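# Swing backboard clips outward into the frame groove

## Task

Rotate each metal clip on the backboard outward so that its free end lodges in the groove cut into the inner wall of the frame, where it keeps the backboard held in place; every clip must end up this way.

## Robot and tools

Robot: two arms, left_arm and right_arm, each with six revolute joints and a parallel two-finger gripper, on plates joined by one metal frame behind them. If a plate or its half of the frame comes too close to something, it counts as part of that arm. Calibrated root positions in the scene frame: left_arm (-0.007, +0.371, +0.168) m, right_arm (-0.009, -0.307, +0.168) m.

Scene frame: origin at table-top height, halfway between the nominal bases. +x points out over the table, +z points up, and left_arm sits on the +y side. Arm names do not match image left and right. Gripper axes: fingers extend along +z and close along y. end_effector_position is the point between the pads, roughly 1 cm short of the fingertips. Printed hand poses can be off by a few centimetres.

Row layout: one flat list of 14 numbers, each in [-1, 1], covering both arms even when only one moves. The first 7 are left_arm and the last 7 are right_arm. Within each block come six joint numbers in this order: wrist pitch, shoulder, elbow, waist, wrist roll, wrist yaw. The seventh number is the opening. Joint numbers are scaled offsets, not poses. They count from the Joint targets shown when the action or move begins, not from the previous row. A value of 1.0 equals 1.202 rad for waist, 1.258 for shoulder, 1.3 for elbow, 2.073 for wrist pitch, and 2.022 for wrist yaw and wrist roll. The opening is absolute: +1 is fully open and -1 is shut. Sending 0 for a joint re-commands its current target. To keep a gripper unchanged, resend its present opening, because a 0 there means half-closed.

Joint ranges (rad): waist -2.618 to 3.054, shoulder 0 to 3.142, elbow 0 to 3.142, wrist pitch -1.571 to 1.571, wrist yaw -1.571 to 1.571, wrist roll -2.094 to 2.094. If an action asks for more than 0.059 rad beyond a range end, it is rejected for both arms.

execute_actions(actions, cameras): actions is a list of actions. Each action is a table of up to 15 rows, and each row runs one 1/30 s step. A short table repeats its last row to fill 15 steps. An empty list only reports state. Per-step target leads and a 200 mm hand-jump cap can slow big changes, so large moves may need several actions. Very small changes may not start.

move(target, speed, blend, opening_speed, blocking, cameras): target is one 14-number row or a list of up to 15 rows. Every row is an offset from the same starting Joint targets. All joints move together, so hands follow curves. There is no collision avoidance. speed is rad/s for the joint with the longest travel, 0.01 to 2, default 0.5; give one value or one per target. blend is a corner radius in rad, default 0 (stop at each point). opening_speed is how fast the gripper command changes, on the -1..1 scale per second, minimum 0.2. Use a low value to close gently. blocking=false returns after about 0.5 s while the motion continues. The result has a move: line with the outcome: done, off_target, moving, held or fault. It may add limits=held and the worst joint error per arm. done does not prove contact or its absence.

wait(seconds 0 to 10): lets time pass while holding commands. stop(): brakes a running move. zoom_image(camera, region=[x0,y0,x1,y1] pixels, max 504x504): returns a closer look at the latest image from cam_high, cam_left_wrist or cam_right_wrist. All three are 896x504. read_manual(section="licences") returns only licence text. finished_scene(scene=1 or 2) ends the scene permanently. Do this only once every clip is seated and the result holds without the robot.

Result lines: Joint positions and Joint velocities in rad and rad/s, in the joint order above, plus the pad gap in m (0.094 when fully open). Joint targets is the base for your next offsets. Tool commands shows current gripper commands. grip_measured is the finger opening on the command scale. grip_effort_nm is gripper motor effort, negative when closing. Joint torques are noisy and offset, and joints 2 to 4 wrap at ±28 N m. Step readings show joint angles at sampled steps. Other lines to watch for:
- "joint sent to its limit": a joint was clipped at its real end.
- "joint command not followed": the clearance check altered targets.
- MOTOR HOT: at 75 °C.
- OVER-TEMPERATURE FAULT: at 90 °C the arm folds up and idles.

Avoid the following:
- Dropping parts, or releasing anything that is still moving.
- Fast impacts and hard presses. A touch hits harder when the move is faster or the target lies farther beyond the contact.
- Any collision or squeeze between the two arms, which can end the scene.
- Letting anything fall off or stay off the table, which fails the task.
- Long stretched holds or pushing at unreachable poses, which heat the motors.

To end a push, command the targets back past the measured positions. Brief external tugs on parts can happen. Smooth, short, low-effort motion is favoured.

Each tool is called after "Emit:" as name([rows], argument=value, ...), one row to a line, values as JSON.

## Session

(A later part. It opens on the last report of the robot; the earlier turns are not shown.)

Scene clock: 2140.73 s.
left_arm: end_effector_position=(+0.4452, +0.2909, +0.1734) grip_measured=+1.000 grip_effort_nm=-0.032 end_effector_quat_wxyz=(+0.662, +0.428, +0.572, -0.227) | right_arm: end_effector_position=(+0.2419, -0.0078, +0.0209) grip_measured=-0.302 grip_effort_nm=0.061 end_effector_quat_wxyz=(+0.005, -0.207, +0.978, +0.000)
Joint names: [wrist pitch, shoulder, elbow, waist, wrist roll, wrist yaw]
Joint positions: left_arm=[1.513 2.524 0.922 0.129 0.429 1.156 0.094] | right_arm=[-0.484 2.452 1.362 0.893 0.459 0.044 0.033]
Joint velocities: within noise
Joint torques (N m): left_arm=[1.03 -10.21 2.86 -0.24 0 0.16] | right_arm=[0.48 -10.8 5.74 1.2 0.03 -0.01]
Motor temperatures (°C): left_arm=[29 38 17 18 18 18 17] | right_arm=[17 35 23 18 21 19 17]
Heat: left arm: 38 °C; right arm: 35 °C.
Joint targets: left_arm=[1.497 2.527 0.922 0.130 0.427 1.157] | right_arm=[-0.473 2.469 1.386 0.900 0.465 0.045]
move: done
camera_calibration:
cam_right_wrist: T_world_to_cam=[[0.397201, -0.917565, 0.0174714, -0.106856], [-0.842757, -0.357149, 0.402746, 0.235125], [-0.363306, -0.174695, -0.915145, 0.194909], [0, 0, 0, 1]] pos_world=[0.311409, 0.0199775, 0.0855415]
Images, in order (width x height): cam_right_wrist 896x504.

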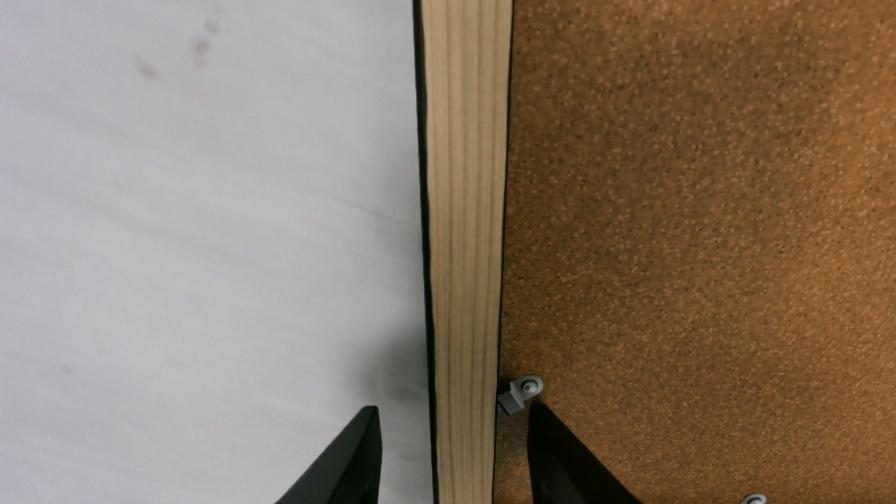

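Emit:
move(target=[0,0,0,0,0,0,1,0,0,0,0,0,0,-0.74], opening_speed=0.4, cameras=["cam_right_wrist"])

Emit:
zoom_image(camera="cam_right_wrist", region=[440, 344, 560, 434])

Scene clock: 2144.80 s.
left_arm: end_effector_position=(+0.4452, +0.2909, +0.1734) grip_measured=+1.000 grip_effort_nm=-0.017 end_effector_quat_wxyz=(+0.662, +0.428, +0.572, -0.227) | right_arm: end_effector_position=(+0.2418, -0.0071, +0.0209) grip_measured=-0.736 grip_effort_nm=-0.276 end_effector_quat_wxyz=(+0.004, -0.205, +0.979, +0.002)
Joint names: [wrist pitch, shoulder, elbow, waist, wrist roll, wrist yaw]
Joint positions: left_arm=[1.513 2.524 0.922 0.129 0.429 1.156 0.094] | right_arm=[-0.482 2.452 1.362 0.893 0.462 0.041 0.012]
Joint velocities: within noise
Joint torques (N m): left_arm=[1.04 -10.35 2.84 -0.08 0.02 0.11] | right_arm=[0.48 -10.8 5.78 1.18 -0.02 0.02]
Motor temperatures (°C): left_arm=[29 38 17 18 18 18 17] | right_arm=[17 35 23 18 21 19 17]
Heat: left arm: 38 °C; right arm: 35 °C.
Joint targets: left_arm=[1.497 2.527 0.922 0.130 0.427 1.157] | right_arm=[-0.473 2.469 1.386 0.900 0.465 0.045]
move: done
camera_calibration:
cam_right_wrist: T_world_to_cam=[[0.394374, -0.918846, 0.0138588, -0.105407], [-0.843404, -0.355923, 0.402477, 0.235453], [-0.364882, -0.170415, -0.915325, 0.195409], [0, 0, 0, 1]] pos_world=[0.311453, 0.0202513, 0.0855588]
Images, in order (width x height): cam_right_wrist 896x504.

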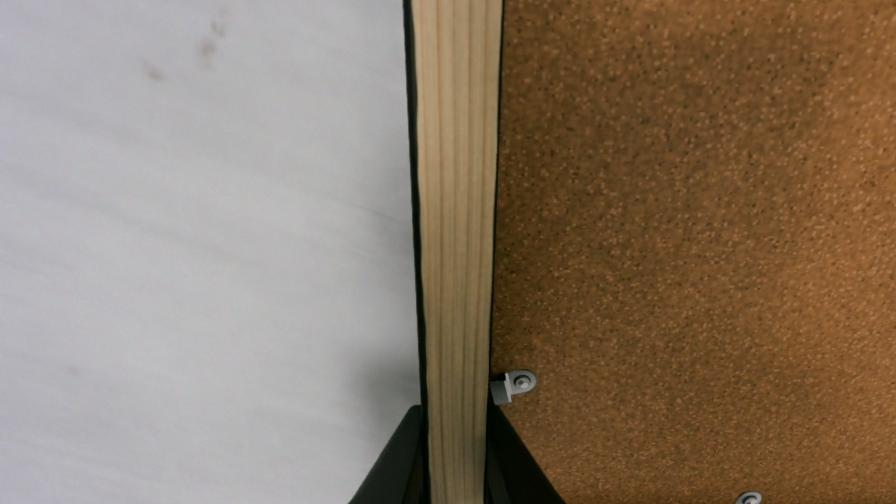

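Scaled by 4.200.

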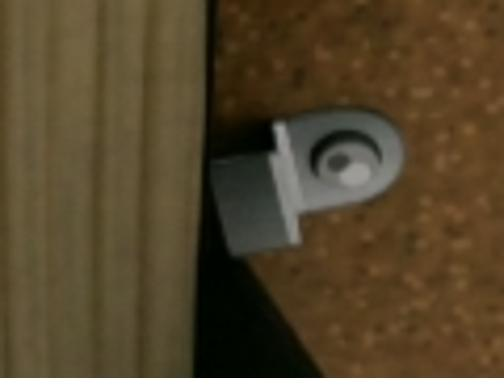

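Emit:
move([
  [0,0,0,0,0,0,1,0,0,0,0,0,0,-0.4],
  [0,0,0,0,0,0,1,-0.0700,-0.1300,0,0,0,0,-0.4],
  [0,0,0,0,0,0,1,-0.27,-0.28,0.26,-0.18,-0.11,0,-0.4],
], speed=0.7, opening_speed=1, cameras=["cam_right_wrist"])

Scene clock: 2150.53 s.
left_arm: end_effector_position=(+0.4452, +0.2909, +0.1734) grip_measured=+1.000 grip_effort_nm=-0.027 end_effector_quat_wxyz=(+0.662, +0.428, +0.572, -0.227) | right_arm: end_effector_position=(+0.3406, -0.0442, +0.2167) grip_measured=-0.402 grip_effort_nm=0.061 end_effector_quat_wxyz=(+0.054, -0.203, +0.977, +0.026)
Joint names: [wrist pitch, shoulder, elbow, waist, wrist roll, wrist yaw]
Joint positions: left_arm=[1.513 2.524 0.922 0.129 0.429 1.156 0.094] | right_arm=[-1.024 2.134 1.705 0.681 0.25 0.041 0.028]
Joint velocities: within noise
Joint torques (N m): left_arm=[1.08 -10.26 2.84 -0.23 -0.03 0.13] | right_arm=[0.5 -13.64 6.95 0.84 -0.11 0.02]
Motor temperatures (°C): left_arm=[29 38 17 18 18 18 17] | right_arm=[17 35 24 18 21 19 17]
Heat: left arm: 38 °C; right arm: 35 °C.
Joint targets: left_arm=[1.497 2.527 0.922 0.130 0.427 1.157] | right_arm=[-1.033 2.116 1.724 0.684 0.243 0.045]
move: done
camera_calibration:
cam_right_wrist: T_world_to_cam=[[0.389817, -0.92078, -0.0143983, -0.17362], [-0.875929, -0.375565, 0.30282, 0.258582], [-0.284238, -0.105432, -0.952939, 0.38797], [0, 0, 0, 1]] pos_world=[0.404455, -0.0218473, 0.288908]
Images, in order (width x height): cam_right_wrist 896x504.

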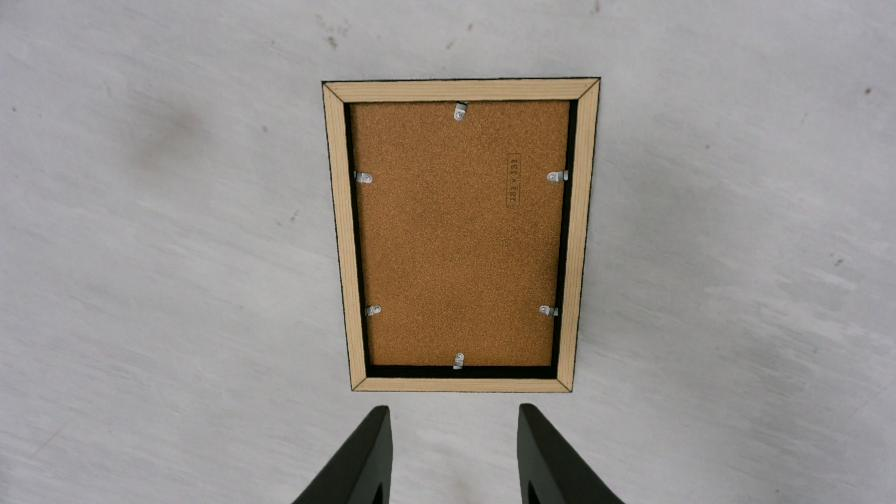

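Emit:
zoom_image(camera="cam_right_wrist", region=[330, 80, 600, 230])

Emit:
zoom_image(camera="cam_right_wrist", region=[330, 250, 600, 400])

Scaled by 1.867.

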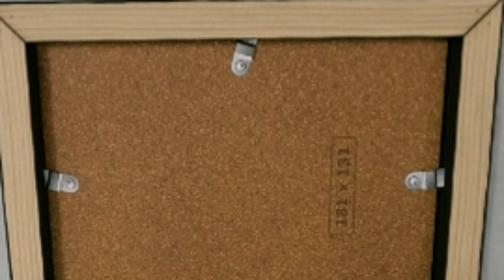

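Scaled by 1.867.

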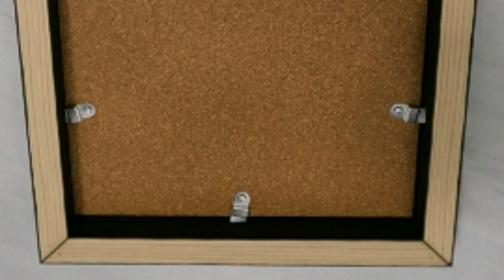

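Emit:
finished_scene(scene=1)

The scene is finished: the task was done.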